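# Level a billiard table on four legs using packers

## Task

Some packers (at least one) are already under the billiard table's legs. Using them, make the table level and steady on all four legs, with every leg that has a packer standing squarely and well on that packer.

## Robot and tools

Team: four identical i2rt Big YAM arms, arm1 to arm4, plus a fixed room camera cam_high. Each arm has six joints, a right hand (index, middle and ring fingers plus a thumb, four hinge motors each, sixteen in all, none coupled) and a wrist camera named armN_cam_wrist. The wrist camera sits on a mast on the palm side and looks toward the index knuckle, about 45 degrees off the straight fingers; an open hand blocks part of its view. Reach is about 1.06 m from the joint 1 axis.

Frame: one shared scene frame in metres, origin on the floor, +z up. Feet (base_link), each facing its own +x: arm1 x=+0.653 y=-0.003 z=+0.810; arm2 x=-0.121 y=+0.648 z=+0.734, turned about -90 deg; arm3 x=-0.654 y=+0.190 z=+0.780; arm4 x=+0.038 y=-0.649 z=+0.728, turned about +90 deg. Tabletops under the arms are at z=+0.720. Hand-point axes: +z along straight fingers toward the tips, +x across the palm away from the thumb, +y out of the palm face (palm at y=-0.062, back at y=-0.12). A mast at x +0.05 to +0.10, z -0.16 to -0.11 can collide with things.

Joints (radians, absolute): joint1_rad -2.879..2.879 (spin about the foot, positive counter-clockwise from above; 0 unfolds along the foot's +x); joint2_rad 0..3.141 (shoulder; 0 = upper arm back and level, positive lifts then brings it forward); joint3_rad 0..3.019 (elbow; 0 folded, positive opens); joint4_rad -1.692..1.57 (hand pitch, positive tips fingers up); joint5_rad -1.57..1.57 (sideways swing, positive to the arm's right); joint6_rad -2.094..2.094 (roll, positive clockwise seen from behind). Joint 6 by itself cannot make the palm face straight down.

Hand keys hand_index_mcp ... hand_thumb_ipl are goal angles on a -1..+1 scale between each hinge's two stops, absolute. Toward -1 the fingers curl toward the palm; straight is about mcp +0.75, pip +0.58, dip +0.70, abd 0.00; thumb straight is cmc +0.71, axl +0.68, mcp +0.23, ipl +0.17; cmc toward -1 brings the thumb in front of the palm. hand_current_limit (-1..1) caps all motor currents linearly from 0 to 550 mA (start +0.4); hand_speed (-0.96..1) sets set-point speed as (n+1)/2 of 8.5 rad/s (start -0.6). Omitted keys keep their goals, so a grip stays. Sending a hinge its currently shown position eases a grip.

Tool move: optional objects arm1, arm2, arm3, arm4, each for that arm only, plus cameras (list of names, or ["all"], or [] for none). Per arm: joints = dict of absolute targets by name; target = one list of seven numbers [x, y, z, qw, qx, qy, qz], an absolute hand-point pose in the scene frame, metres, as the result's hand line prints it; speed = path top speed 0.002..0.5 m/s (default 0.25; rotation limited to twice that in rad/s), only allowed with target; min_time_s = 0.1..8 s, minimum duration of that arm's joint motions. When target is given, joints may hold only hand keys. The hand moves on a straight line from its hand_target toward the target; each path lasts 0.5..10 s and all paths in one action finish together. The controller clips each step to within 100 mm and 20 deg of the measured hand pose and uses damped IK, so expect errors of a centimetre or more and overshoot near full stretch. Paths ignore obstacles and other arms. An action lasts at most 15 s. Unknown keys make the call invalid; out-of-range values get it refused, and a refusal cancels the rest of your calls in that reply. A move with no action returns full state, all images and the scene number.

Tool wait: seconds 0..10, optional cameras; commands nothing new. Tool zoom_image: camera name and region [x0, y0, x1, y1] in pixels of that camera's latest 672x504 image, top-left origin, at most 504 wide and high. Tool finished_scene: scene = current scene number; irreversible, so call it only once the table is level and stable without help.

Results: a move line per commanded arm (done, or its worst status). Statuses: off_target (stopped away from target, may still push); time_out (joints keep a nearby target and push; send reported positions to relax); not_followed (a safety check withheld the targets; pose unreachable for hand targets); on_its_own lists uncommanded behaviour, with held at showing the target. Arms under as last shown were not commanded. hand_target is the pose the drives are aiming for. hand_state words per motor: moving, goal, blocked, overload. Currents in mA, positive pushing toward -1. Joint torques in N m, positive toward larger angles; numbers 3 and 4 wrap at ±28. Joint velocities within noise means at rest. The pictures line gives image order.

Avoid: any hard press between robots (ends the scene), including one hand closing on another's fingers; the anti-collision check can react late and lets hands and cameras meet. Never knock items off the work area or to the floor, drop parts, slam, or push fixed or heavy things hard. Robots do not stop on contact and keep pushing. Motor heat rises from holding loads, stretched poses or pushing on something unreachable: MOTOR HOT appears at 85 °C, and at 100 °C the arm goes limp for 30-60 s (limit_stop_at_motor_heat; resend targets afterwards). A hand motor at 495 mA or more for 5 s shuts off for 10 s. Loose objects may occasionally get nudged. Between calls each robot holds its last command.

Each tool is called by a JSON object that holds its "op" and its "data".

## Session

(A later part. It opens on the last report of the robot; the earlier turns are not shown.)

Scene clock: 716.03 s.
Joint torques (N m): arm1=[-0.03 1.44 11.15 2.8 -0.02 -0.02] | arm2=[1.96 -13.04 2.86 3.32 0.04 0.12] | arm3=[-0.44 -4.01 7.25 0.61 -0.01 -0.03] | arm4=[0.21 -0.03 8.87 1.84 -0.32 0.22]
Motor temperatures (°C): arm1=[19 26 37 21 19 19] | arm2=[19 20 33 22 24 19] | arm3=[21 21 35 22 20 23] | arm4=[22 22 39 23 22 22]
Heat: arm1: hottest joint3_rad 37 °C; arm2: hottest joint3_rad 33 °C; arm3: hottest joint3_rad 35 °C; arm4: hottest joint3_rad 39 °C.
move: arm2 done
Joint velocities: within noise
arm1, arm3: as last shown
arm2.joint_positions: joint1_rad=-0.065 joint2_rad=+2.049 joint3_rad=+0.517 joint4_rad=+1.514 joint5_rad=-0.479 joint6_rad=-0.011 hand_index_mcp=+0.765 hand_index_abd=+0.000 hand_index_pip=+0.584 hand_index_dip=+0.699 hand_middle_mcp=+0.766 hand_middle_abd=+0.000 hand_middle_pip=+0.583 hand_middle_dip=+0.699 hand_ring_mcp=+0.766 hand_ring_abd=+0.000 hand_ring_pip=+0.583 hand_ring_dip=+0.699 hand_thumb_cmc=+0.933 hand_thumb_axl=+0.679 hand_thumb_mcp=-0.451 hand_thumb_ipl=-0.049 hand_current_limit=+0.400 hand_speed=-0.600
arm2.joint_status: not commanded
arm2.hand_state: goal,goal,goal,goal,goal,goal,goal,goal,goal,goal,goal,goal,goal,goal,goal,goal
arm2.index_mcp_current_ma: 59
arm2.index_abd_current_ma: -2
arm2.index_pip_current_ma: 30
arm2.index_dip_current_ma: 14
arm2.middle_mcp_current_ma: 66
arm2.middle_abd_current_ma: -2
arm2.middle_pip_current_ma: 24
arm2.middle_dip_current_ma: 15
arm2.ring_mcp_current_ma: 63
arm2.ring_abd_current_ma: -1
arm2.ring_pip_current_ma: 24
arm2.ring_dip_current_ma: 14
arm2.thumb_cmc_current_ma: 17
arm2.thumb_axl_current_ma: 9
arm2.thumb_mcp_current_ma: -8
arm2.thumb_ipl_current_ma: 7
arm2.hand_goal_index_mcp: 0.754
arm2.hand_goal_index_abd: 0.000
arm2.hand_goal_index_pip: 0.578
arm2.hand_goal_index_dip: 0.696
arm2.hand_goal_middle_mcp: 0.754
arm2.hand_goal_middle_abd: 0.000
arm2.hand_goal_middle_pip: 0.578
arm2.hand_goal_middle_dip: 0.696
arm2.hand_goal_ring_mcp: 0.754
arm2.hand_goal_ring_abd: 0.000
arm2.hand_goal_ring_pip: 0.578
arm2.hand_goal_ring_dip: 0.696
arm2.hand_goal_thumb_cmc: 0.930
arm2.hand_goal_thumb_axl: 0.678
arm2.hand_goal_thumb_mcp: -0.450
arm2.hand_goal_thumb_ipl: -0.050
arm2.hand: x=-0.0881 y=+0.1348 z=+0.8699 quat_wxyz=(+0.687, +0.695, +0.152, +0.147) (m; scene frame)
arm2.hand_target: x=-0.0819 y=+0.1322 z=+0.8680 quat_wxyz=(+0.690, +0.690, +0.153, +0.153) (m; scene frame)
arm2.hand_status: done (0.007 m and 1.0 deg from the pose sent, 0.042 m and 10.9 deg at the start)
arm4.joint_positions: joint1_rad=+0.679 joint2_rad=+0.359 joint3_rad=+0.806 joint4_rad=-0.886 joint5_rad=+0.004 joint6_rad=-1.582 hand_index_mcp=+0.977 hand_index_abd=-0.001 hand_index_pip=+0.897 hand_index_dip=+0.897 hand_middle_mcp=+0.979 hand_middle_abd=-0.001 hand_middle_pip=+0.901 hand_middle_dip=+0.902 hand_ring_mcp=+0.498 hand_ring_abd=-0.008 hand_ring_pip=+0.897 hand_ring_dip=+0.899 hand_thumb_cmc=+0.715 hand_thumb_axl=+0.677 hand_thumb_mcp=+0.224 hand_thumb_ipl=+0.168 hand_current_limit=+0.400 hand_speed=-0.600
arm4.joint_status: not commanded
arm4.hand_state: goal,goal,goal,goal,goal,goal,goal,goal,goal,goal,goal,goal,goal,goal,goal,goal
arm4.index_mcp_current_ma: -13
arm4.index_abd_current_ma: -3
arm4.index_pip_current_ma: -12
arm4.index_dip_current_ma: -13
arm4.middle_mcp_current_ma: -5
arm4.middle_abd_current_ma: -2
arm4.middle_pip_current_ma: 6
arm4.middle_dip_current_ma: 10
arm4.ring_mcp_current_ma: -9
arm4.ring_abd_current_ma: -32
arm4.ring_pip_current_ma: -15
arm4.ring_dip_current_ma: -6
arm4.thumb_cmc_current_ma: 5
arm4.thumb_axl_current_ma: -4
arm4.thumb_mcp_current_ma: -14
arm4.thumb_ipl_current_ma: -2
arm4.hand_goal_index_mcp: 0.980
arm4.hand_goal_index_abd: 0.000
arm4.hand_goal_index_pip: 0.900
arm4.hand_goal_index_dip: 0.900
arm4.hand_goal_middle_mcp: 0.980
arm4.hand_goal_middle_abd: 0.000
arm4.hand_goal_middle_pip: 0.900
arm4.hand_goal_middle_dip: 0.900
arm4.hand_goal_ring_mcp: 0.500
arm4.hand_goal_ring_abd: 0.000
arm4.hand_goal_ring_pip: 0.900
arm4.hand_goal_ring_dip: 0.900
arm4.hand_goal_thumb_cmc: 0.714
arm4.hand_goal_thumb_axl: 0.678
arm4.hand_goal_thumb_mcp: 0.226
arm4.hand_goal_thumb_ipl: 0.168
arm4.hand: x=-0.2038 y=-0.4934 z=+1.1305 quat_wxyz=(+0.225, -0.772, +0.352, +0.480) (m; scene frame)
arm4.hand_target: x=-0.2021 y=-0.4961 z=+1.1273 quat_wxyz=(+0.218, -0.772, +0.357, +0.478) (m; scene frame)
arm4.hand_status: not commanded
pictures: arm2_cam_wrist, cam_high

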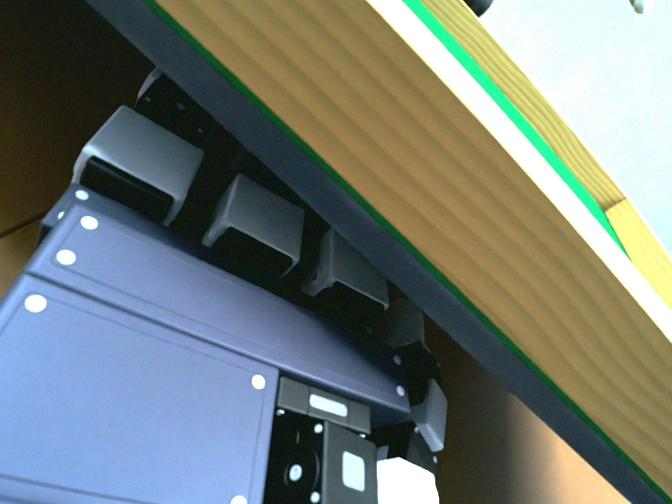

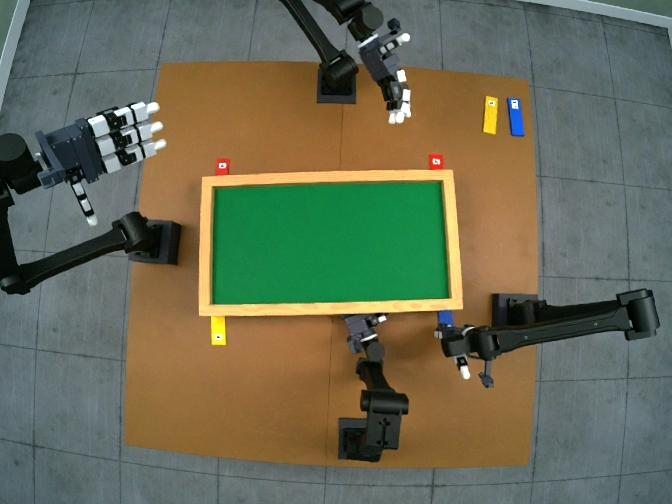

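{"op": "move", "data": {"arm2": {"target":[-0.072,0.114,0.885,0.6904,0.6904,0.1531,0.1531],"speed":0.06,"joints":{"hand_index_mcp":0.9,"hand_middle_mcp":0.9,"hand_ring_mcp":0.9}}, "cameras": ["arm2_cam_wrist"]}}

Scene clock: 727.33 s.
Joint torques (N m): arm1=[0.03 1.38 11.06 2.65 -0.02 -0.03] | arm2=[1.26 -15.5 3.62 2.09 0.03 0.13] | arm3=[-0.26 -4.01 7.24 0.5 0 -0.03] | arm4=[0.32 -0.67 8.7 1.94 -0.32 0.2]
Motor temperatures (°C): arm1=[19 26 37 21 19 19] | arm2=[19 21 33 22 24 19] | arm3=[21 21 35 22 20 23] | arm4=[22 22 39 23 22 22]
Heat: arm1: hottest joint3_rad 37 °C; arm2: hottest joint3_rad 33 °C; arm3: hottest joint3_rad 35 °C; arm4: hottest joint3_rad 39 °C.
move: arm2 off_target
Joint velocities: within noise
arm1, arm4: as last shown
arm2.joint_positions: joint1_rad=-0.035 joint2_rad=+2.023 joint3_rad=+0.551 joint4_rad=+1.453 joint5_rad=-0.450 joint6_rad=-0.009 hand_index_mcp=+0.906 hand_index_abd=+0.000 hand_index_pip=+0.584 hand_index_dip=+0.699 hand_middle_mcp=+0.907 hand_middle_abd=+0.000 hand_middle_pip=+0.583 hand_middle_dip=+0.699 hand_ring_mcp=+0.907 hand_ring_abd=+0.000 hand_ring_pip=+0.583 hand_ring_dip=+0.699 hand_thumb_cmc=+0.934 hand_thumb_axl=+0.680 hand_thumb_mcp=-0.451 hand_thumb_ipl=-0.049 hand_current_limit=+0.400 hand_speed=-0.600
arm2.joint_status: all done
arm2.hand_state: goal,goal,goal,goal,goal,goal,goal,goal,goal,goal,goal,goal,goal,goal,goal,goal
arm2.index_mcp_current_ma: 34
arm2.index_abd_current_ma: -2
arm2.index_pip_current_ma: 30
arm2.index_dip_current_ma: 14
arm2.middle_mcp_current_ma: 38
arm2.middle_abd_current_ma: -2
arm2.middle_pip_current_ma: 24
arm2.middle_dip_current_ma: 15
arm2.ring_mcp_current_ma: 35
arm2.ring_abd_current_ma: -1
arm2.ring_pip_current_ma: 24
arm2.ring_dip_current_ma: 14
arm2.thumb_cmc_current_ma: 18
arm2.thumb_axl_current_ma: 10
arm2.thumb_mcp_current_ma: -8
arm2.thumb_ipl_current_ma: 7
arm2.hand_goal_index_mcp: 0.900
arm2.hand_goal_index_abd: 0.000
arm2.hand_goal_index_pip: 0.578
arm2.hand_goal_index_dip: 0.696
arm2.hand_goal_middle_mcp: 0.900
arm2.hand_goal_middle_abd: 0.000
arm2.hand_goal_middle_pip: 0.578
arm2.hand_goal_middle_dip: 0.696
arm2.hand_goal_ring_mcp: 0.900
arm2.hand_goal_ring_abd: 0.000
arm2.hand_goal_ring_pip: 0.578
arm2.hand_goal_ring_dip: 0.696
arm2.hand_goal_thumb_cmc: 0.930
arm2.hand_goal_thumb_axl: 0.678
arm2.hand_goal_thumb_mcp: -0.450
arm2.hand_goal_thumb_ipl: -0.050
arm2.hand: x=-0.0784 y=+0.1194 z=+0.8776 quat_wxyz=(+0.687, +0.696, +0.151, +0.147) (m; scene frame)
arm2.hand_target: x=-0.0721 y=+0.1143 z=+0.8850 quat_wxyz=(+0.690, +0.690, +0.153, +0.153) (m; scene frame)
arm2.hand_status: off_target (0.011 m and 1.0 deg from the pose sent, 0.030 m and 1.0 deg at the start)
arm3.joint_positions: joint1_rad=+0.270 joint2_rad=+1.143 joint3_rad=+0.599 joint4_rad=-1.046 joint5_rad=+0.013 joint6_rad=-1.295 hand_index_mcp=+0.746 hand_index_abd=-0.119 hand_index_pip=+0.574 hand_index_dip=+0.695 hand_middle_mcp=-0.465 hand_middle_abd=+0.000 hand_middle_pip=-0.733 hand_middle_dip=+0.042 hand_ring_mcp=+0.749 hand_ring_abd=+0.105 hand_ring_pip=+0.577 hand_ring_dip=+0.696 hand_thumb_cmc=-0.699 hand_thumb_axl=+0.677 hand_thumb_mcp=+0.793 hand_thumb_ipl=+0.168 hand_current_limit=+0.400 hand_speed=-0.900
arm3.joint_status: not commanded
arm3.hand_state: goal,blocked,goal,goal,goal,goal,goal,goal,goal,blocked,goal,goal,goal,goal,goal,goal
arm3.index_mcp_current_ma: -4
arm3.index_abd_current_ma: 274
arm3.index_pip_current_ma: -1
arm3.index_dip_current_ma: 0
arm3.middle_mcp_current_ma: 10
arm3.middle_abd_current_ma: 0
arm3.middle_pip_current_ma: 1
arm3.middle_dip_current_ma: 0
arm3.ring_mcp_current_ma: -1
arm3.ring_abd_current_ma: -324
arm3.ring_pip_current_ma: 0
arm3.ring_dip_current_ma: 0
arm3.thumb_cmc_current_ma: 0
arm3.thumb_axl_current_ma: 0
arm3.thumb_mcp_current_ma: -4
arm3.thumb_ipl_current_ma: 0
arm3.hand_goal_index_mcp: 0.754
arm3.hand_goal_index_abd: -0.250
arm3.hand_goal_index_pip: 0.578
arm3.hand_goal_index_dip: 0.696
arm3.hand_goal_middle_mcp: -0.480
arm3.hand_goal_middle_abd: 0.000
arm3.hand_goal_middle_pip: -0.736
arm3.hand_goal_middle_dip: 0.040
arm3.hand_goal_ring_mcp: 0.754
arm3.hand_goal_ring_abd: 0.250
arm3.hand_goal_ring_pip: 0.578
arm3.hand_goal_ring_dip: 0.696
arm3.hand_goal_thumb_cmc: -0.700
arm3.hand_goal_thumb_axl: 0.678
arm3.hand_goal_thumb_mcp: 0.800
arm3.hand_goal_thumb_ipl: 0.168
arm3.hand: x=-0.3907 y=+0.3382 z=+0.8391 quat_wxyz=(-0.008, +0.002, +1.000, +0.000) (m; scene frame)
arm3.hand_target: x=-0.3851 y=+0.3379 z=+0.8420 quat_wxyz=(+0.000, +0.000, +1.000, +0.000) (m; scene frame)
arm3.hand_status: not commanded
pictures: arm2_cam_wrist

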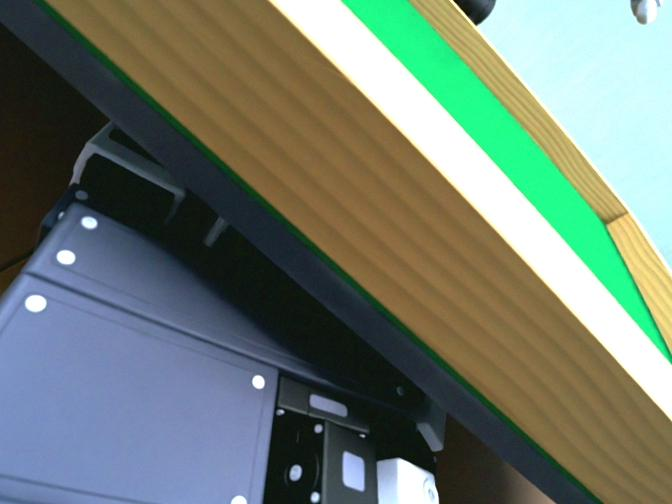

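{"op": "move", "data": {"arm2": {"target":[-0.066,0.106,0.905,0.6904,0.6904,0.1531,0.1531],"speed":0.06}}}

{"op": "move", "data": {"arm2": {"target":[-0.066,0.106,0.925,0.6904,0.6904,0.1531,0.1531],"speed":0.06}, "cameras": ["arm2_cam_wrist"]}}

Scene clock: 735.53 s.
Joint torques (N m): arm1=[-0.32 1.26 11.11 2.78 -0.05 -0.04] | arm2=[1.96 -15.85 4.42 1.83 0.08 0.1] | arm3=[-0.21 -3.9 7.17 0.57 -0.01 -0.02] | arm4=[1.03 -0.85 8.81 1.88 -0.32 0.2]
Motor temperatures (°C): arm1=[19 26 37 21 19 19] | arm2=[19 21 32 22 24 19] | arm3=[21 21 35 22 20 23] | arm4=[22 22 39 23 22 22]
Heat: arm1: hottest joint3_rad 37 °C; arm2: hottest joint3_rad 32 °C; arm3: hottest joint3_rad 35 °C; arm4: hottest joint3_rad 39 °C.
move: arm2 off_target
Joint velocities: within noise
arm1, arm3, arm4: as last shown
arm2.joint_positions: joint1_rad=-0.019 joint2_rad=+1.953 joint3_rad=+0.560 joint4_rad=+1.372 joint5_rad=-0.433 joint6_rad=-0.009 hand_index_mcp=+0.906 hand_index_abd=+0.000 hand_index_pip=+0.584 hand_index_dip=+0.699 hand_middle_mcp=+0.907 hand_middle_abd=+0.000 hand_middle_pip=+0.583 hand_middle_dip=+0.699 hand_ring_mcp=+0.907 hand_ring_abd=+0.000 hand_ring_pip=+0.583 hand_ring_dip=+0.699 hand_thumb_cmc=+0.934 hand_thumb_axl=+0.680 hand_thumb_mcp=-0.451 hand_thumb_ipl=-0.049 hand_current_limit=+0.400 hand_speed=-0.600
arm2.joint_status: not commanded
arm2.hand_state: goal,goal,goal,goal,goal,goal,goal,goal,goal,goal,goal,goal,goal,goal,goal,goal
arm2.index_mcp_current_ma: 34
arm2.index_abd_current_ma: -2
arm2.index_pip_current_ma: 30
arm2.index_dip_current_ma: 14
arm2.middle_mcp_current_ma: 38
arm2.middle_abd_current_ma: -2
arm2.middle_pip_current_ma: 24
arm2.middle_dip_current_ma: 15
arm2.ring_mcp_current_ma: 35
arm2.ring_abd_current_ma: -1
arm2.ring_pip_current_ma: 24
arm2.ring_dip_current_ma: 14
arm2.thumb_cmc_current_ma: 18
arm2.thumb_axl_current_ma: 10
arm2.thumb_mcp_current_ma: -8
arm2.thumb_ipl_current_ma: 7
arm2.hand_goal_index_mcp: 0.900
arm2.hand_goal_index_abd: 0.000
arm2.hand_goal_index_pip: 0.578
arm2.hand_goal_index_dip: 0.696
arm2.hand_goal_middle_mcp: 0.900
arm2.hand_goal_middle_abd: 0.000
arm2.hand_goal_middle_pip: 0.578
arm2.hand_goal_middle_dip: 0.696
arm2.hand_goal_ring_mcp: 0.900
arm2.hand_goal_ring_abd: 0.000
arm2.hand_goal_ring_pip: 0.578
arm2.hand_goal_ring_dip: 0.696
arm2.hand_goal_thumb_cmc: 0.930
arm2.hand_goal_thumb_axl: 0.678
arm2.hand_goal_thumb_mcp: -0.450
arm2.hand_goal_thumb_ipl: -0.050
arm2.hand: x=-0.0727 y=+0.1118 z=+0.8963 quat_wxyz=(+0.686, +0.697, +0.151, +0.147) (m; scene frame)
arm2.hand_target: x=-0.0660 y=+0.1063 z=+0.9052 quat_wxyz=(+0.690, +0.690, +0.153, +0.153) (m; scene frame)
arm2.hand_status: off_target (0.012 m and 1.1 deg from the pose sent, 0.033 m and 1.0 deg at the start)
pictures: none

Scene clock: 736.60 s.
Joint torques (N m): arm1=[0.09 1.61 11.07 2.71 0.01 -0.01] | arm2=[1.38 -18.32 4.11 2.59 0.01 0.05] | arm3=[-0.21 -3.66 7.17 0.5 -0.01 -0.04] | arm4=[0.21 -0.38 8.7 1.8 -0.36 0.24]
Motor temperatures (°C): arm1=[19 26 37 21 19 19] | arm2=[19 21 32 22 24 19] | arm3=[21 21 35 22 20 23] | arm4=[22 22 39 23 22 22]
Heat: arm1: hottest joint3_rad 37 °C; arm2: hottest joint3_rad 32 °C; arm3: hottest joint3_rad 35 °C; arm4: hottest joint3_rad 39 °C.
move: arm2 off_target
Joint velocities: within noise
arm1, arm3, arm4: as last shown
arm2.joint_positions: joint1_rad=-0.019 joint2_rad=+1.906 joint3_rad=+0.560 joint4_rad=+1.294 joint5_rad=-0.433 joint6_rad=-0.006 hand_index_mcp=+0.907 hand_index_abd=+0.000 hand_index_pip=+0.584 hand_index_dip=+0.699 hand_middle_mcp=+0.908 hand_middle_abd=+0.000 hand_middle_pip=+0.583 hand_middle_dip=+0.699 hand_ring_mcp=+0.907 hand_ring_abd=+0.000 hand_ring_pip=+0.583 hand_ring_dip=+0.699 hand_thumb_cmc=+0.936 hand_thumb_axl=+0.680 hand_thumb_mcp=-0.451 hand_thumb_ipl=-0.049 hand_current_limit=+0.400 hand_speed=-0.600
arm2.joint_status: not commanded
arm2.hand_state: goal,goal,goal,goal,goal,goal,goal,goal,goal,goal,goal,goal,goal,goal,goal,goal
arm2.index_mcp_current_ma: 37
arm2.index_abd_current_ma: -2
arm2.index_pip_current_ma: 28
arm2.index_dip_current_ma: 14
arm2.middle_mcp_current_ma: 40
arm2.middle_abd_current_ma: -2
arm2.middle_pip_current_ma: 23
arm2.middle_dip_current_ma: 14
arm2.ring_mcp_current_ma: 38
arm2.ring_abd_current_ma: -1
arm2.ring_pip_current_ma: 23
arm2.ring_dip_current_ma: 14
arm2.thumb_cmc_current_ma: 30
arm2.thumb_axl_current_ma: 13
arm2.thumb_mcp_current_ma: -7
arm2.thumb_ipl_current_ma: 7
arm2.hand_goal_index_mcp: 0.900
arm2.hand_goal_index_abd: 0.000
arm2.hand_goal_index_pip: 0.578
arm2.hand_goal_index_dip: 0.696
arm2.hand_goal_middle_mcp: 0.900
arm2.hand_goal_middle_abd: 0.000
arm2.hand_goal_middle_pip: 0.578
arm2.hand_goal_middle_dip: 0.696
arm2.hand_goal_ring_mcp: 0.900
arm2.hand_goal_ring_abd: 0.000
arm2.hand_goal_ring_pip: 0.578
arm2.hand_goal_ring_dip: 0.696
arm2.hand_goal_thumb_cmc: 0.930
arm2.hand_goal_thumb_axl: 0.678
arm2.hand_goal_thumb_mcp: -0.450
arm2.hand_goal_thumb_ipl: -0.050
arm2.hand: x=-0.0730 y=+0.1073 z=+0.9014 quat_wxyz=(+0.675, +0.707, +0.148, +0.151) (m; scene frame)
arm2.hand_target: x=-0.0662 y=+0.1065 z=+0.9248 quat_wxyz=(+0.691, +0.690, +0.153, +0.153) (m; scene frame)
arm2.hand_status: off_target (0.025 m and 2.7 deg from the pose sent, 0.030 m and 1.1 deg at the start)
pictures: arm2_cam_wrist

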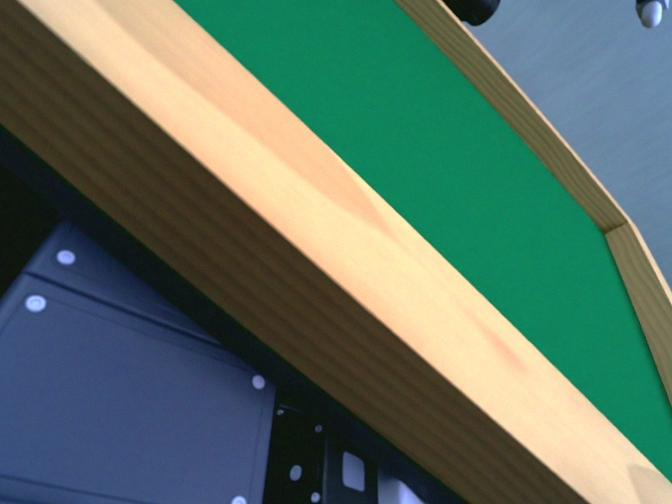

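{"op": "move", "data": {"arm2": {"target": [-0.066, 0.106, 0.95, 0.6904, 0.6904, 0.1531, 0.1531], "speed": 0.05}, "cameras": ["cam_high"]}}

Scene clock: 766.33 s.
Joint torques (N m): arm1=[-0.21 1.26 11.06 2.66 -0.02 -0.02] | arm2=[1.14 -20.48 5.04 3.21 -0.16 0.15] | arm3=[-0.32 -3.9 7.16 0.59 -0.05 -0.04] | arm4=[0.15 -0.38 8.91 1.77 -0.33 0.17]
Motor temperatures (°C): arm1=[19 26 37 21 19 19] | arm2=[19 22 30 22 24 19] | arm3=[21 21 35 22 20 23] | arm4=[22 22 39 23 22 22]
Heat: arm1: hottest joint3_rad 37 °C; arm2: hottest joint3_rad 30 °C; arm3: hottest joint3_rad 35 °C; arm4: hottest joint3_rad 39 °C.
move: arm2 off_target
Joint velocities: within noise
arm1.joint_positions: joint1_rad=+0.654 joint2_rad=+0.593 joint3_rad=+1.464 joint4_rad=-1.332 joint5_rad=-0.066 joint6_rad=+1.157 hand_index_mcp=+0.754 hand_index_abd=+0.001 hand_index_pip=+0.577 hand_index_dip=+0.696 hand_middle_mcp=+0.754 hand_middle_abd=+0.001 hand_middle_pip=+0.577 hand_middle_dip=+0.696 hand_ring_mcp=+0.754 hand_ring_abd=+0.001 hand_ring_pip=+0.577 hand_ring_dip=+0.696 hand_thumb_cmc=+0.714 hand_thumb_axl=+0.677 hand_thumb_mcp=+0.226 hand_thumb_ipl=+0.168 hand_current_limit=+0.400 hand_speed=-0.600
arm1.joint_status: not commanded
arm1.hand_state: goal,goal,goal,goal,goal,goal,goal,goal,goal,goal,goal,goal,goal,goal,goal,goal
arm1.index_mcp_current_ma: 0
arm1.index_abd_current_ma: 0
arm1.index_pip_current_ma: 0
arm1.index_dip_current_ma: 0
arm1.middle_mcp_current_ma: 0
arm1.middle_abd_current_ma: 0
arm1.middle_pip_current_ma: 0
arm1.middle_dip_current_ma: 0
arm1.ring_mcp_current_ma: 0
arm1.ring_abd_current_ma: 0
arm1.ring_pip_current_ma: 0
arm1.ring_dip_current_ma: 0
arm1.thumb_cmc_current_ma: 0
arm1.thumb_axl_current_ma: 0
arm1.thumb_mcp_current_ma: 0
arm1.thumb_ipl_current_ma: 0
arm1.hand_goal_index_mcp: 0.754
arm1.hand_goal_index_abd: 0.000
arm1.hand_goal_index_pip: 0.576
arm1.hand_goal_index_dip: 0.696
arm1.hand_goal_middle_mcp: 0.754
arm1.hand_goal_middle_abd: 0.000
arm1.hand_goal_middle_pip: 0.576
arm1.hand_goal_middle_dip: 0.696
arm1.hand_goal_ring_mcp: 0.754
arm1.hand_goal_ring_abd: 0.000
arm1.hand_goal_ring_pip: 0.576
arm1.hand_goal_ring_dip: 0.696
arm1.hand_goal_thumb_cmc: 0.714
arm1.hand_goal_thumb_axl: 0.678
arm1.hand_goal_thumb_mcp: 0.226
arm1.hand_goal_thumb_ipl: 0.168
arm1.hand: x=+0.4234 y=-0.0729 z=+1.3986 quat_wxyz=(-0.519, -0.438, +0.729, -0.087) (m; scene frame)
arm1.hand_target: x=+0.4265 y=-0.0706 z=+1.4087 quat_wxyz=(-0.529, -0.435, +0.724, -0.088) (m; scene frame)
arm1.hand_status: not commanded
arm2.joint_positions: joint1_rad=-0.019 joint2_rad=+1.855 joint3_rad=+0.547 joint4_rad=+1.189 joint5_rad=-0.430 joint6_rad=-0.006 hand_index_mcp=+0.907 hand_index_abd=+0.000 hand_index_pip=+0.584 hand_index_dip=+0.699 hand_middle_mcp=+0.908 hand_middle_abd=+0.000 hand_middle_pip=+0.583 hand_middle_dip=+0.699 hand_ring_mcp=+0.907 hand_ring_abd=+0.000 hand_ring_pip=+0.583 hand_ring_dip=+0.699 hand_thumb_cmc=+0.936 hand_thumb_axl=+0.680 hand_thumb_mcp=-0.451 hand_thumb_ipl=-0.049 hand_current_limit=+0.400 hand_speed=-0.600
arm2.joint_status: not commanded
arm2.hand_state: goal,goal,goal,goal,goal,goal,goal,goal,goal,goal,goal,goal,goal,goal,goal,goal
arm2.index_mcp_current_ma: 37
arm2.index_abd_current_ma: -2
arm2.index_pip_current_ma: 28
arm2.index_dip_current_ma: 14
arm2.middle_mcp_current_ma: 40
arm2.middle_abd_current_ma: -2
arm2.middle_pip_current_ma: 23
arm2.middle_dip_current_ma: 14
arm2.ring_mcp_current_ma: 38
arm2.ring_abd_current_ma: -1
arm2.ring_pip_current_ma: 23
arm2.ring_dip_current_ma: 14
arm2.thumb_cmc_current_ma: 30
arm2.thumb_axl_current_ma: 13
arm2.thumb_mcp_current_ma: -7
arm2.thumb_ipl_current_ma: 7
arm2.hand_goal_index_mcp: 0.900
arm2.hand_goal_index_abd: 0.000
arm2.hand_goal_index_pip: 0.578
arm2.hand_goal_index_dip: 0.696
arm2.hand_goal_middle_mcp: 0.900
arm2.hand_goal_middle_abd: 0.000
arm2.hand_goal_middle_pip: 0.578
arm2.hand_goal_middle_dip: 0.696
arm2.hand_goal_ring_mcp: 0.900
arm2.hand_goal_ring_abd: 0.000
arm2.hand_goal_ring_pip: 0.578
arm2.hand_goal_ring_dip: 0.696
arm2.hand_goal_thumb_cmc: 0.930
arm2.hand_goal_thumb_axl: 0.678
arm2.hand_goal_thumb_mcp: -0.450
arm2.hand_goal_thumb_ipl: -0.050
arm2.hand: x=-0.0734 y=+0.1059 z=+0.8981 quat_wxyz=(+0.651, +0.729, +0.141, +0.155) (m; scene frame)
arm2.hand_target: x=-0.0662 y=+0.1075 z=+0.9484 quat_wxyz=(+0.690, +0.690, +0.153, +0.153) (m; scene frame)
arm2.hand_status: off_target (0.052 m and 6.5 deg from the pose sent, 0.049 m and 2.8 deg at the start)
arm3, arm4: as last shown
pictures: cam_high

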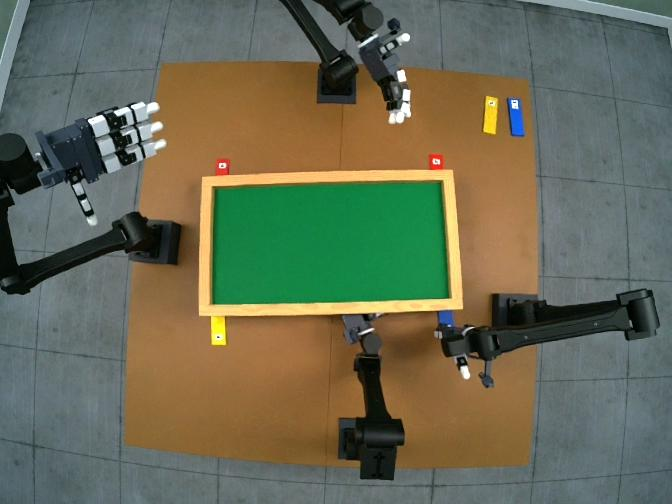

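{"op": "move", "data": {"arm2": {"joints": {"joint2_rad": 1.68, "joint3_rad": 0.60, "joint4_rad": 1.54}, "min_time_s": 3}, "cameras": ["cam_high", "arm3_cam_wrist"]}}

Scene clock: 778.10 s.
Joint torques (N m): arm1=[-0.03 1.73 11.08 2.76 0.01 -0.04] | arm2=[1.03 -29.45 8.58 10.47 -0.4 0.04] | arm3=[-0.26 -4.13 7.19 0.59 -0.02 -0.02] | arm4=[0.03 -0.03 8.72 1.85 -0.34 0.23]
Motor temperatures (°C): arm1=[19 26 37 21 19 19] | arm2=[19 23 31 24 24 19] | arm3=[21 21 35 22 20 23] | arm4=[22 22 38 23 22 22]
Heat: arm1: hottest joint3_rad 37 °C; arm2: hottest joint3_rad 31 °C; arm3: hottest joint3_rad 35 °C; arm4: hottest joint3_rad 38 °C.
move: arm2 time_out
Joint velocities: within noise
arm1, arm3, arm4: as last shown
arm2.joint_positions: joint1_rad=-0.019 joint2_rad=+1.870 joint3_rad=+0.530 joint4_rad=+1.289 joint5_rad=-0.423 joint6_rad=-0.001 hand_index_mcp=+0.907 hand_index_abd=+0.000 hand_index_pip=+0.584 hand_index_dip=+0.699 hand_middle_mcp=+0.908 hand_middle_abd=+0.000 hand_middle_pip=+0.583 hand_middle_dip=+0.699 hand_ring_mcp=+0.907 hand_ring_abd=+0.000 hand_ring_pip=+0.583 hand_ring_dip=+0.699 hand_thumb_cmc=+0.936 hand_thumb_axl=+0.680 hand_thumb_mcp=-0.451 hand_thumb_ipl=-0.049 hand_current_limit=+0.400 hand_speed=-0.600
arm2.joint_status: joint2_rad time_out (moved +0.015 of -0.175); joint4_rad time_out (moved +0.100 of +0.351); the others done
arm2.hand_state: goal,goal,goal,goal,goal,goal,goal,goal,goal,goal,goal,goal,goal,goal,goal,goal
arm2.index_mcp_current_ma: 37
arm2.index_abd_current_ma: -2
arm2.index_pip_current_ma: 28
arm2.index_dip_current_ma: 14
arm2.middle_mcp_current_ma: 40
arm2.middle_abd_current_ma: -2
arm2.middle_pip_current_ma: 23
arm2.middle_dip_current_ma: 14
arm2.ring_mcp_current_ma: 38
arm2.ring_abd_current_ma: -1
arm2.ring_pip_current_ma: 23
arm2.ring_dip_current_ma: 14
arm2.thumb_cmc_current_ma: 31
arm2.thumb_axl_current_ma: 15
arm2.thumb_mcp_current_ma: -7
arm2.thumb_ipl_current_ma: 7
arm2.hand_goal_index_mcp: 0.900
arm2.hand_goal_index_abd: 0.000
arm2.hand_goal_index_pip: 0.578
arm2.hand_goal_index_dip: 0.696
arm2.hand_goal_middle_mcp: 0.900
arm2.hand_goal_middle_abd: 0.000
arm2.hand_goal_middle_pip: 0.578
arm2.hand_goal_middle_dip: 0.696
arm2.hand_goal_ring_mcp: 0.900
arm2.hand_goal_ring_abd: 0.000
arm2.hand_goal_ring_pip: 0.578
arm2.hand_goal_ring_dip: 0.696
arm2.hand_goal_thumb_cmc: 0.930
arm2.hand_goal_thumb_axl: 0.678
arm2.hand_goal_thumb_mcp: -0.450
arm2.hand_goal_thumb_ipl: -0.050
arm2.on_its_own: joint2_rad reads +1.870 and still pushes toward +1.680 since a time_out; joint4_rad reads +1.289 and still pushes toward +1.515 since a time_out
arm2.hand: x=-0.0748 y=+0.1167 z=+0.9088 quat_wxyz=(+0.676, +0.708, +0.143, +0.149) (m; scene frame)
arm2.hand_target: x=-0.0665 y=+0.1553 z=+1.0766 quat_wxyz=(+0.824, +0.524, +0.182, +0.118) (m; scene frame)
arm2.hand_status: not commanded
arm3.joint_positions: joint1_rad=+0.270 joint2_rad=+1.143 joint3_rad=+0.599 joint4_rad=-1.046 joint5_rad=+0.013 joint6_rad=-1.295 hand_index_mcp=+0.746 hand_index_abd=-0.119 hand_index_pip=+0.574 hand_index_dip=+0.695 hand_middle_mcp=-0.465 hand_middle_abd=+0.000 hand_middle_pip=-0.733 hand_middle_dip=+0.042 hand_ring_mcp=+0.749 hand_ring_abd=+0.105 hand_ring_pip=+0.576 hand_ring_dip=+0.696 hand_thumb_cmc=-0.699 hand_thumb_axl=+0.677 hand_thumb_mcp=+0.793 hand_thumb_ipl=+0.168 hand_current_limit=+0.400 hand_speed=-0.900
arm3.ring_mcp_current_ma: -2
pictures: arm3_cam_wrist, cam_high

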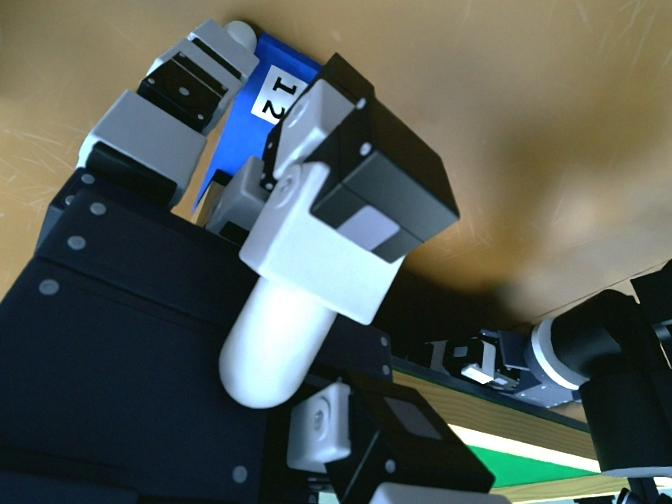

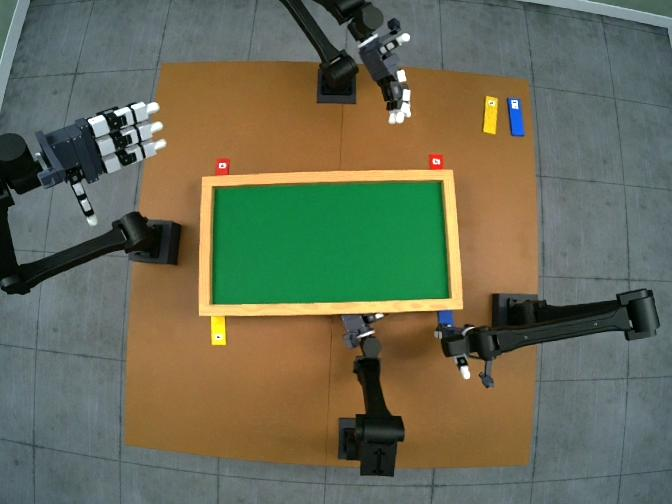

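{"op": "move", "data": {"arm2": {"joints": {"joint2_rad": 1.60, "joint3_rad": 0.72, "joint4_rad": 1.54}, "min_time_s": 3}, "cameras": ["cam_high", "arm3_cam_wrist"]}}

Scene clock: 786.90 s.
Joint torques (N m): arm1=[-0.21 1.32 11.06 2.7 0.01 -0.02] | arm2=[1.9 -35.19 12.15 10.43 -0.38 -0.02] | arm3=[-0.38 -4.31 7.23 0.54 -0.02 -0.02] | arm4=[0.91 -0.79 8.68 1.95 -0.32 0.25]
Motor temperatures (°C): arm1=[19 26 37 21 19 19] | arm2=[19 23 33 26 24 19] | arm3=[21 21 35 22 20 23] | arm4=[22 22 38 23 22 22]
Heat: arm1: hottest joint3_rad 37 °C; arm2: hottest joint3_rad 33 °C; arm3: hottest joint3_rad 35 °C; arm4: hottest joint3_rad 38 °C.
move: arm2 time_out
Joint velocities: within noise
arm1, arm3, arm4: as last shown
arm2.joint_positions: joint1_rad=-0.018 joint2_rad=+1.853 joint3_rad=+0.540 joint4_rad=+1.301 joint5_rad=-0.423 joint6_rad=+0.003 hand_index_mcp=+0.907 hand_index_abd=+0.000 hand_index_pip=+0.584 hand_index_dip=+0.699 hand_middle_mcp=+0.908 hand_middle_abd=+0.000 hand_middle_pip=+0.583 hand_middle_dip=+0.699 hand_ring_mcp=+0.907 hand_ring_abd=+0.000 hand_ring_pip=+0.583 hand_ring_dip=+0.699 hand_thumb_cmc=+0.936 hand_thumb_axl=+0.680 hand_thumb_mcp=-0.451 hand_thumb_ipl=-0.049 hand_current_limit=+0.400 hand_speed=-0.600
arm2.joint_status: joint2_rad time_out (moved -0.017 of -0.270); joint3_rad time_out (moved +0.010 of +0.190); joint4_rad time_out (moved +0.011 of +0.251)
arm2.hand_state: goal,goal,goal,goal,goal,goal,goal,goal,goal,goal,goal,goal,goal,goal,goal,goal
arm2.index_mcp_current_ma: 37
arm2.index_abd_current_ma: -2
arm2.index_pip_current_ma: 28
arm2.index_dip_current_ma: 14
arm2.middle_mcp_current_ma: 40
arm2.middle_abd_current_ma: -2
arm2.middle_pip_current_ma: 23
arm2.middle_dip_current_ma: 14
arm2.ring_mcp_current_ma: 38
arm2.ring_abd_current_ma: -1
arm2.ring_pip_current_ma: 23
arm2.ring_dip_current_ma: 14
arm2.thumb_cmc_current_ma: 31
arm2.thumb_axl_current_ma: 15
arm2.thumb_mcp_current_ma: -7
arm2.thumb_ipl_current_ma: 7
arm2.hand_goal_index_mcp: 0.900
arm2.hand_goal_index_abd: 0.000
arm2.hand_goal_index_pip: 0.578
arm2.hand_goal_index_dip: 0.696
arm2.hand_goal_middle_mcp: 0.900
arm2.hand_goal_middle_abd: 0.000
arm2.hand_goal_middle_pip: 0.578
arm2.hand_goal_middle_dip: 0.696
arm2.hand_goal_ring_mcp: 0.900
arm2.hand_goal_ring_abd: 0.000
arm2.hand_goal_ring_pip: 0.578
arm2.hand_goal_ring_dip: 0.696
arm2.hand_goal_thumb_cmc: 0.930
arm2.hand_goal_thumb_axl: 0.678
arm2.hand_goal_thumb_mcp: -0.450
arm2.hand_goal_thumb_ipl: -0.050
arm2.on_its_own: joint2_rad reads +1.853 and still pushes toward +1.600 since a time_out; joint3_rad reads +0.540 and still pushes toward +0.653 since a time_out; joint4_rad reads +1.301 and still pushes toward +1.526 since a time_out
arm2.hand: x=-0.0747 y=+0.1153 z=+0.9237 quat_wxyz=(+0.689, +0.695, +0.144, +0.148) (m; scene frame)
arm2.hand_target: x=-0.0665 y=+0.1700 z=+1.1354 quat_wxyz=(+0.860, +0.463, +0.189, +0.105) (m; scene frame)
arm2.hand_status: not commanded
pictures: arm3_cam_wrist, cam_high

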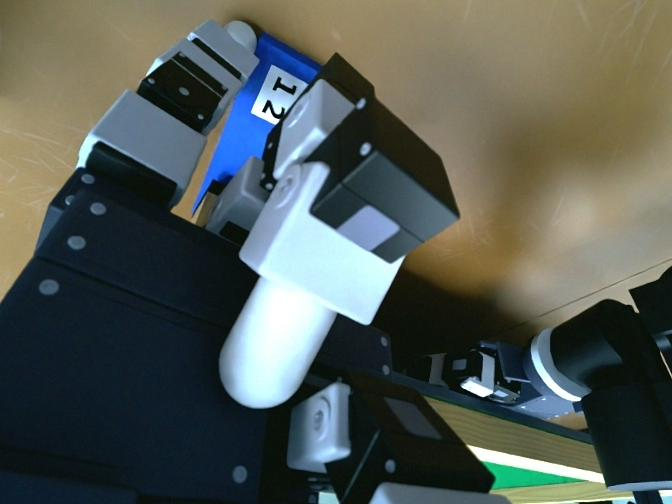

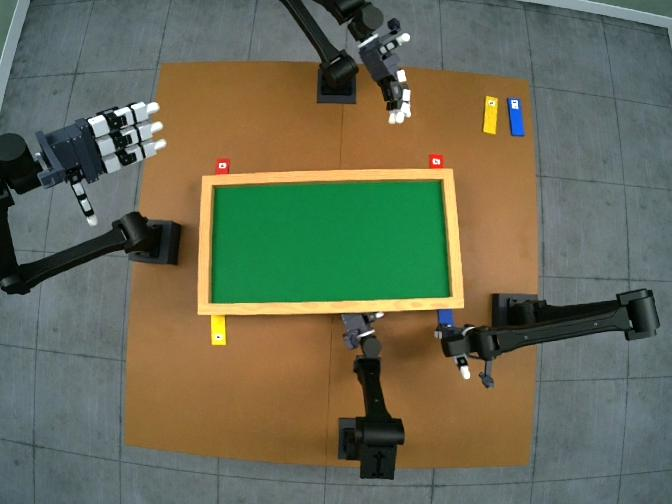

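{"op": "zoom_image", "data": {"camera": "arm3_cam_wrist", "region": [180, 150, 260, 230]}}

{"op": "zoom_image", "data": {"camera": "cam_high", "region": [410, 270, 530, 360]}}

Scaled by 6.300 from the camera's 672x504 image, which has a finer 960x720 frame.

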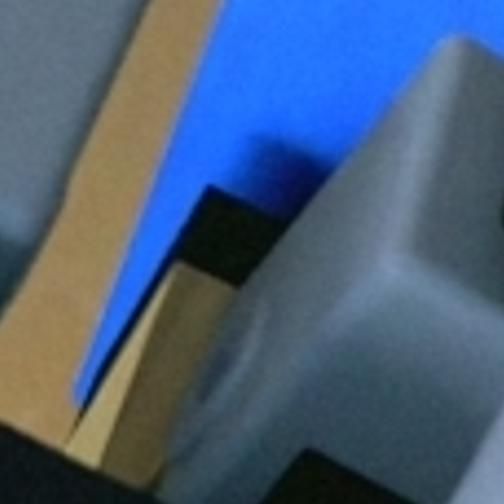

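Scaled by 4.200 from the camera's 672x504 image, which has a finer 960x720 frame.

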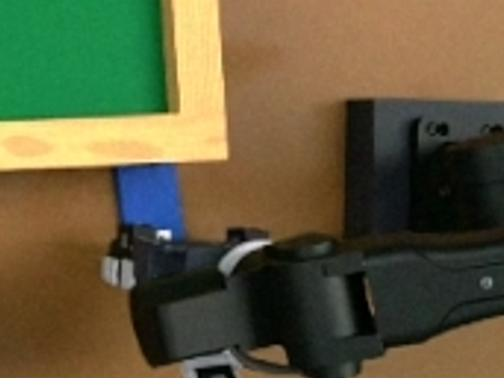

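{"op": "move", "data": {"arm3": {"target": [-0.39, 0.425, 0.842, 0, 0, 1, 0], "speed": 0.05}, "cameras": ["cam_high", "arm3_cam_wrist"]}}

Scene clock: 796.40 s.
Joint torques (N m): arm1=[0.09 1.32 11.07 2.74 -0.03 -0.04] | arm2=[0.73 -35.19 12.08 10.4 -0.41 -0.03] | arm3=[1.73 -3.43 8.68 1.13 -0.45 0.21] | arm4=[0.09 -0.15 8.77 1.8 -0.34 0.22]
Motor temperatures (°C): arm1=[19 26 37 21 19 19] | arm2=[19 25 35 27 24 19] | arm3=[21 21 35 22 20 23] | arm4=[22 22 38 23 22 22]
Heat: arm1: hottest joint3_rad 37 °C; arm2: hottest joint3_rad 35 °C; arm3: hottest joint3_rad 35 °C; arm4: hottest joint3_rad 38 °C.
move: arm3 off_target
Joint velocities: within noise
arm1, arm2, arm4: as last shown
arm2.on_its_own: joint2_rad reads +1.853 and still pushes toward +1.600 since a time_out; joint3_rad reads +0.540 and still pushes toward +0.653 since a time_out; joint4_rad reads +1.301 and still pushes toward +1.526 since a time_out
arm3.joint_positions: joint1_rad=+0.549 joint2_rad=+1.216 joint3_rad=+0.647 joint4_rad=-1.042 joint5_rad=+0.022 joint6_rad=-1.019 hand_index_mcp=+0.804 hand_index_abd=-0.120 hand_index_pip=+0.613 hand_index_dip=+0.714 hand_middle_mcp=-0.465 hand_middle_abd=+0.000 hand_middle_pip=-0.733 hand_middle_dip=+0.042 hand_ring_mcp=+0.766 hand_ring_abd=+0.115 hand_ring_pip=+0.587 hand_ring_dip=+0.702 hand_thumb_cmc=-0.699 hand_thumb_axl=+0.677 hand_thumb_mcp=+0.793 hand_thumb_ipl=+0.168 hand_current_limit=+0.400 hand_speed=-0.900
arm3.joint_status: not commanded
arm3.hand_state: blocked,blocked,blocked,goal,goal,goal,goal,goal,goal,blocked,goal,goal,goal,goal,goal,goal
arm3.index_mcp_current_ma: 78
arm3.index_abd_current_ma: 272
arm3.index_pip_current_ma: 38
arm3.index_dip_current_ma: 12
arm3.middle_mcp_current_ma: 10
arm3.middle_abd_current_ma: 0
arm3.middle_pip_current_ma: 1
arm3.middle_dip_current_ma: 0
arm3.ring_mcp_current_ma: 8
arm3.ring_abd_current_ma: -291
arm3.ring_pip_current_ma: 4
arm3.ring_dip_current_ma: 2
arm3.thumb_cmc_current_ma: 0
arm3.thumb_axl_current_ma: 0
arm3.thumb_mcp_current_ma: -4
arm3.thumb_ipl_current_ma: 0
arm3.hand_goal_index_mcp: 0.754
arm3.hand_goal_index_abd: -0.250
arm3.hand_goal_index_pip: 0.578
arm3.hand_goal_index_dip: 0.696
arm3.hand_goal_middle_mcp: -0.480
arm3.hand_goal_middle_abd: 0.000
arm3.hand_goal_middle_pip: -0.736
arm3.hand_goal_middle_dip: 0.040
arm3.hand_goal_ring_mcp: 0.754
arm3.hand_goal_ring_abd: 0.250
arm3.hand_goal_ring_pip: 0.578
arm3.hand_goal_ring_dip: 0.696
arm3.hand_goal_thumb_cmc: -0.700
arm3.hand_goal_thumb_axl: 0.678
arm3.hand_goal_thumb_mcp: 0.800
arm3.hand_goal_thumb_ipl: 0.168
arm3.hand: x=-0.4022 y=+0.4094 z=+0.8363 quat_wxyz=(-0.011, +0.001, +1.000, -0.012) (m; scene frame)
arm3.hand_target: x=-0.3908 y=+0.4243 z=+0.8425 quat_wxyz=(+0.000, +0.000, +1.000, +0.000) (m; scene frame)
arm3.hand_status: off_target (0.021 m and 1.9 deg from the pose sent, 0.087 m and 0.9 deg at the start)
pictures: arm3_cam_wrist, cam_high

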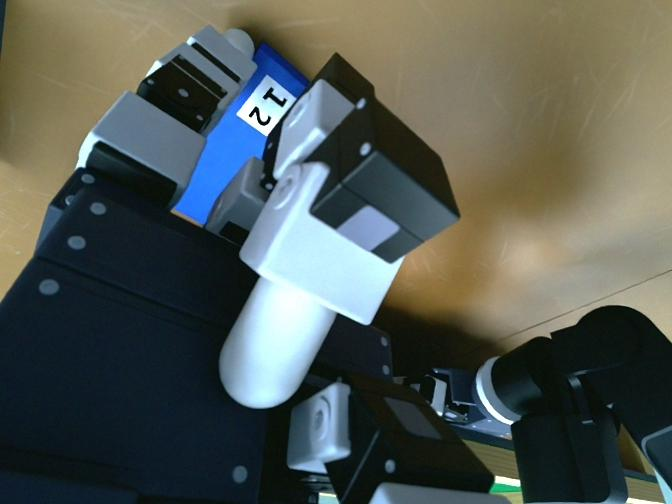

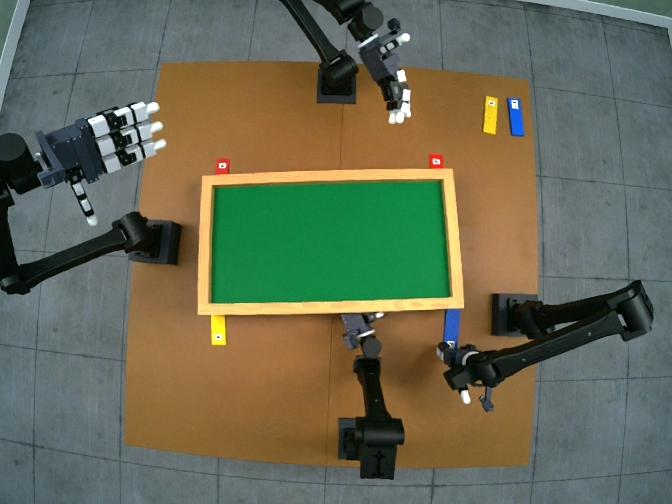

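{"op": "move", "data": {"arm3": {"target": [-0.40, 0.48, 0.844, 0, 0, 1, 0], "speed": 0.05}, "cameras": ["cam_high", "arm3_cam_wrist"]}}

{"op": "zoom_image", "data": {"camera": "cam_high", "region": [410, 270, 530, 360]}}

Scene clock: 806.53 s.
Joint torques (N m): arm1=[0.03 1.08 11.03 2.73 -0.03 -0.05] | arm2=[0.85 -35.6 11.82 10.4 -0.34 0.01] | arm3=[1.79 -4.13 9.16 1.17 -0.58 0.22] | arm4=[0.32 -0.56 8.77 1.87 -0.31 0.23]
Motor temperatures (°C): arm1=[19 26 37 21 19 19] | arm2=[19 27 36 27 24 19] | arm3=[21 21 35 22 20 23] | arm4=[22 22 38 23 22 22]
Heat: arm1: hottest joint3_rad 37 °C; arm2: hottest joint3_rad 36 °C; arm3: hottest joint3_rad 35 °C; arm4: hottest joint3_rad 38 °C.
move: arm3 off_target
Joint velocities: within noise
arm1, arm2: as last shown
arm2.on_its_own: joint2_rad reads +1.853 and still pushes toward +1.600 since a time_out; joint3_rad reads +0.540 and still pushes toward +0.653 since a time_out; joint4_rad reads +1.301 and still pushes toward +1.526 since a time_out
arm3.joint_positions: joint1_rad=+0.718 joint2_rad=+1.289 joint3_rad=+0.705 joint4_rad=-1.037 joint5_rad=+0.023 joint6_rad=-0.852 hand_index_mcp=+0.805 hand_index_abd=-0.124 hand_index_pip=+0.613 hand_index_dip=+0.714 hand_middle_mcp=-0.465 hand_middle_abd=+0.000 hand_middle_pip=-0.733 hand_middle_dip=+0.042 hand_ring_mcp=+0.747 hand_ring_abd=+0.121 hand_ring_pip=+0.576 hand_ring_dip=+0.696 hand_thumb_cmc=-0.699 hand_thumb_axl=+0.677 hand_thumb_mcp=+0.793 hand_thumb_ipl=+0.168 hand_current_limit=+0.400 hand_speed=-0.900
arm3.joint_status: not commanded
arm3.hand_state: blocked,blocked,blocked,goal,goal,goal,goal,goal,goal,blocked,goal,goal,goal,goal,goal,goal
arm3.index_mcp_current_ma: 78
arm3.index_abd_current_ma: 257
arm3.index_pip_current_ma: 38
arm3.index_dip_current_ma: 12
arm3.middle_mcp_current_ma: 10
arm3.middle_abd_current_ma: 0
arm3.middle_pip_current_ma: 1
arm3.middle_dip_current_ma: 0
arm3.ring_mcp_current_ma: -3
arm3.ring_abd_current_ma: -269
arm3.ring_pip_current_ma: 0
arm3.ring_dip_current_ma: 0
arm3.thumb_cmc_current_ma: 0
arm3.thumb_axl_current_ma: 0
arm3.thumb_mcp_current_ma: -4
arm3.thumb_ipl_current_ma: 0
arm3.hand_goal_index_mcp: 0.754
arm3.hand_goal_index_abd: -0.250
arm3.hand_goal_index_pip: 0.578
arm3.hand_goal_index_dip: 0.696
arm3.hand_goal_middle_mcp: -0.480
arm3.hand_goal_middle_abd: 0.000
arm3.hand_goal_middle_pip: -0.736
arm3.hand_goal_middle_dip: 0.040
arm3.hand_goal_ring_mcp: 0.754
arm3.hand_goal_ring_abd: 0.250
arm3.hand_goal_ring_pip: 0.578
arm3.hand_goal_ring_dip: 0.696
arm3.hand_goal_thumb_cmc: -0.700
arm3.hand_goal_thumb_axl: 0.678
arm3.hand_goal_thumb_mcp: 0.800
arm3.hand_goal_thumb_ipl: 0.168
arm3.hand: x=-0.4113 y=+0.4604 z=+0.8356 quat_wxyz=(-0.011, +0.000, +1.000, -0.017) (m; scene frame)
arm3.hand_target: x=-0.4008 y=+0.4792 z=+0.8447 quat_wxyz=(+0.000, +0.000, +1.000, +0.000) (m; scene frame)
arm3.hand_status: off_target (0.024 m and 2.3 deg from the pose sent, 0.071 m and 1.8 deg at the start)
arm4.joint_positions: joint1_rad=+0.679 joint2_rad=+0.359 joint3_rad=+0.806 joint4_rad=-0.886 joint5_rad=+0.004 joint6_rad=-1.582 hand_index_mcp=+0.977 hand_index_abd=-0.001 hand_index_pip=+0.897 hand_index_dip=+0.897 hand_middle_mcp=+0.979 hand_middle_abd=-0.001 hand_middle_pip=+0.901 hand_middle_dip=+0.902 hand_ring_mcp=+0.498 hand_ring_abd=-0.008 hand_ring_pip=+0.897 hand_ring_dip=+0.899 hand_thumb_cmc=+0.715 hand_thumb_axl=+0.677 hand_thumb_mcp=+0.224 hand_thumb_ipl=+0.168 hand_current_limit=+0.400 hand_speed=-0.600
arm4.joint_status: not commanded
arm4.hand_state: goal,goal,goal,goal,goal,goal,goal,goal,goal,goal,goal,goal,goal,goal,goal,goal
arm4.index_mcp_current_ma: -13
arm4.index_abd_current_ma: -3
arm4.index_pip_current_ma: -12
arm4.index_dip_current_ma: -13
arm4.middle_mcp_current_ma: -5
arm4.middle_abd_current_ma: -2
arm4.middle_pip_current_ma: 6
arm4.middle_dip_current_ma: 10
arm4.ring_mcp_current_ma: -9
arm4.ring_abd_current_ma: -32
arm4.ring_pip_current_ma: -15
arm4.ring_dip_current_ma: -6
arm4.thumb_cmc_current_ma: 5
arm4.thumb_axl_current_ma: -4
arm4.thumb_mcp_current_ma: -14
arm4.thumb_ipl_current_ma: -2
arm4.hand_goal_index_mcp: 0.980
arm4.hand_goal_index_abd: 0.000
arm4.hand_goal_index_pip: 0.900
arm4.hand_goal_index_dip: 0.900
arm4.hand_goal_middle_mcp: 0.980
arm4.hand_goal_middle_abd: 0.000
arm4.hand_goal_middle_pip: 0.900
arm4.hand_goal_middle_dip: 0.900
arm4.hand_goal_ring_mcp: 0.500
arm4.hand_goal_ring_abd: 0.000
arm4.hand_goal_ring_pip: 0.900
arm4.hand_goal_ring_dip: 0.900
arm4.hand_goal_thumb_cmc: 0.714
arm4.hand_goal_thumb_axl: 0.678
arm4.hand_goal_thumb_mcp: 0.226
arm4.hand_goal_thumb_ipl: 0.168
arm4.hand: x=-0.2038 y=-0.4934 z=+1.1305 quat_wxyz=(+0.225, -0.772, +0.352, +0.480) (m; scene frame)
arm4.hand_target: x=-0.2021 y=-0.4961 z=+1.1273 quat_wxyz=(+0.218, -0.772, +0.357, +0.478) (m; scene frame)
arm4.hand_status: not commanded
pictures: arm3_cam_wrist, cam_high

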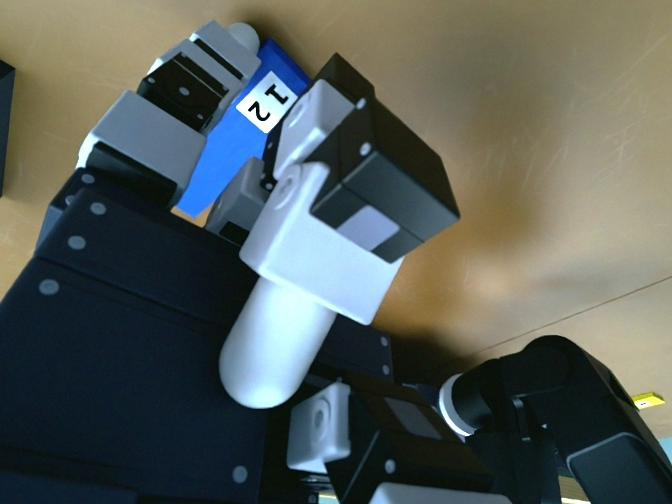

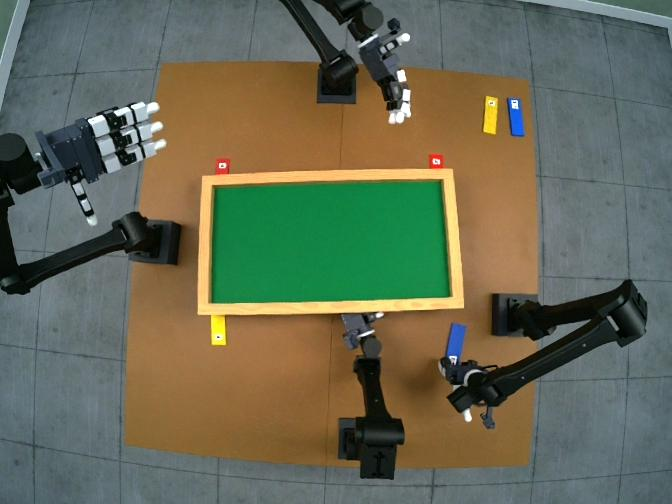

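Scaled by 4.200 from the camera's 672x504 image, which has a finer 960x720 frame.

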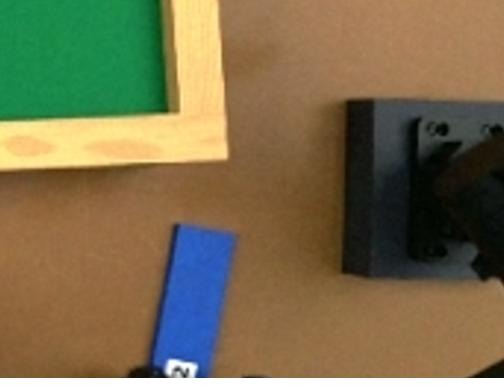

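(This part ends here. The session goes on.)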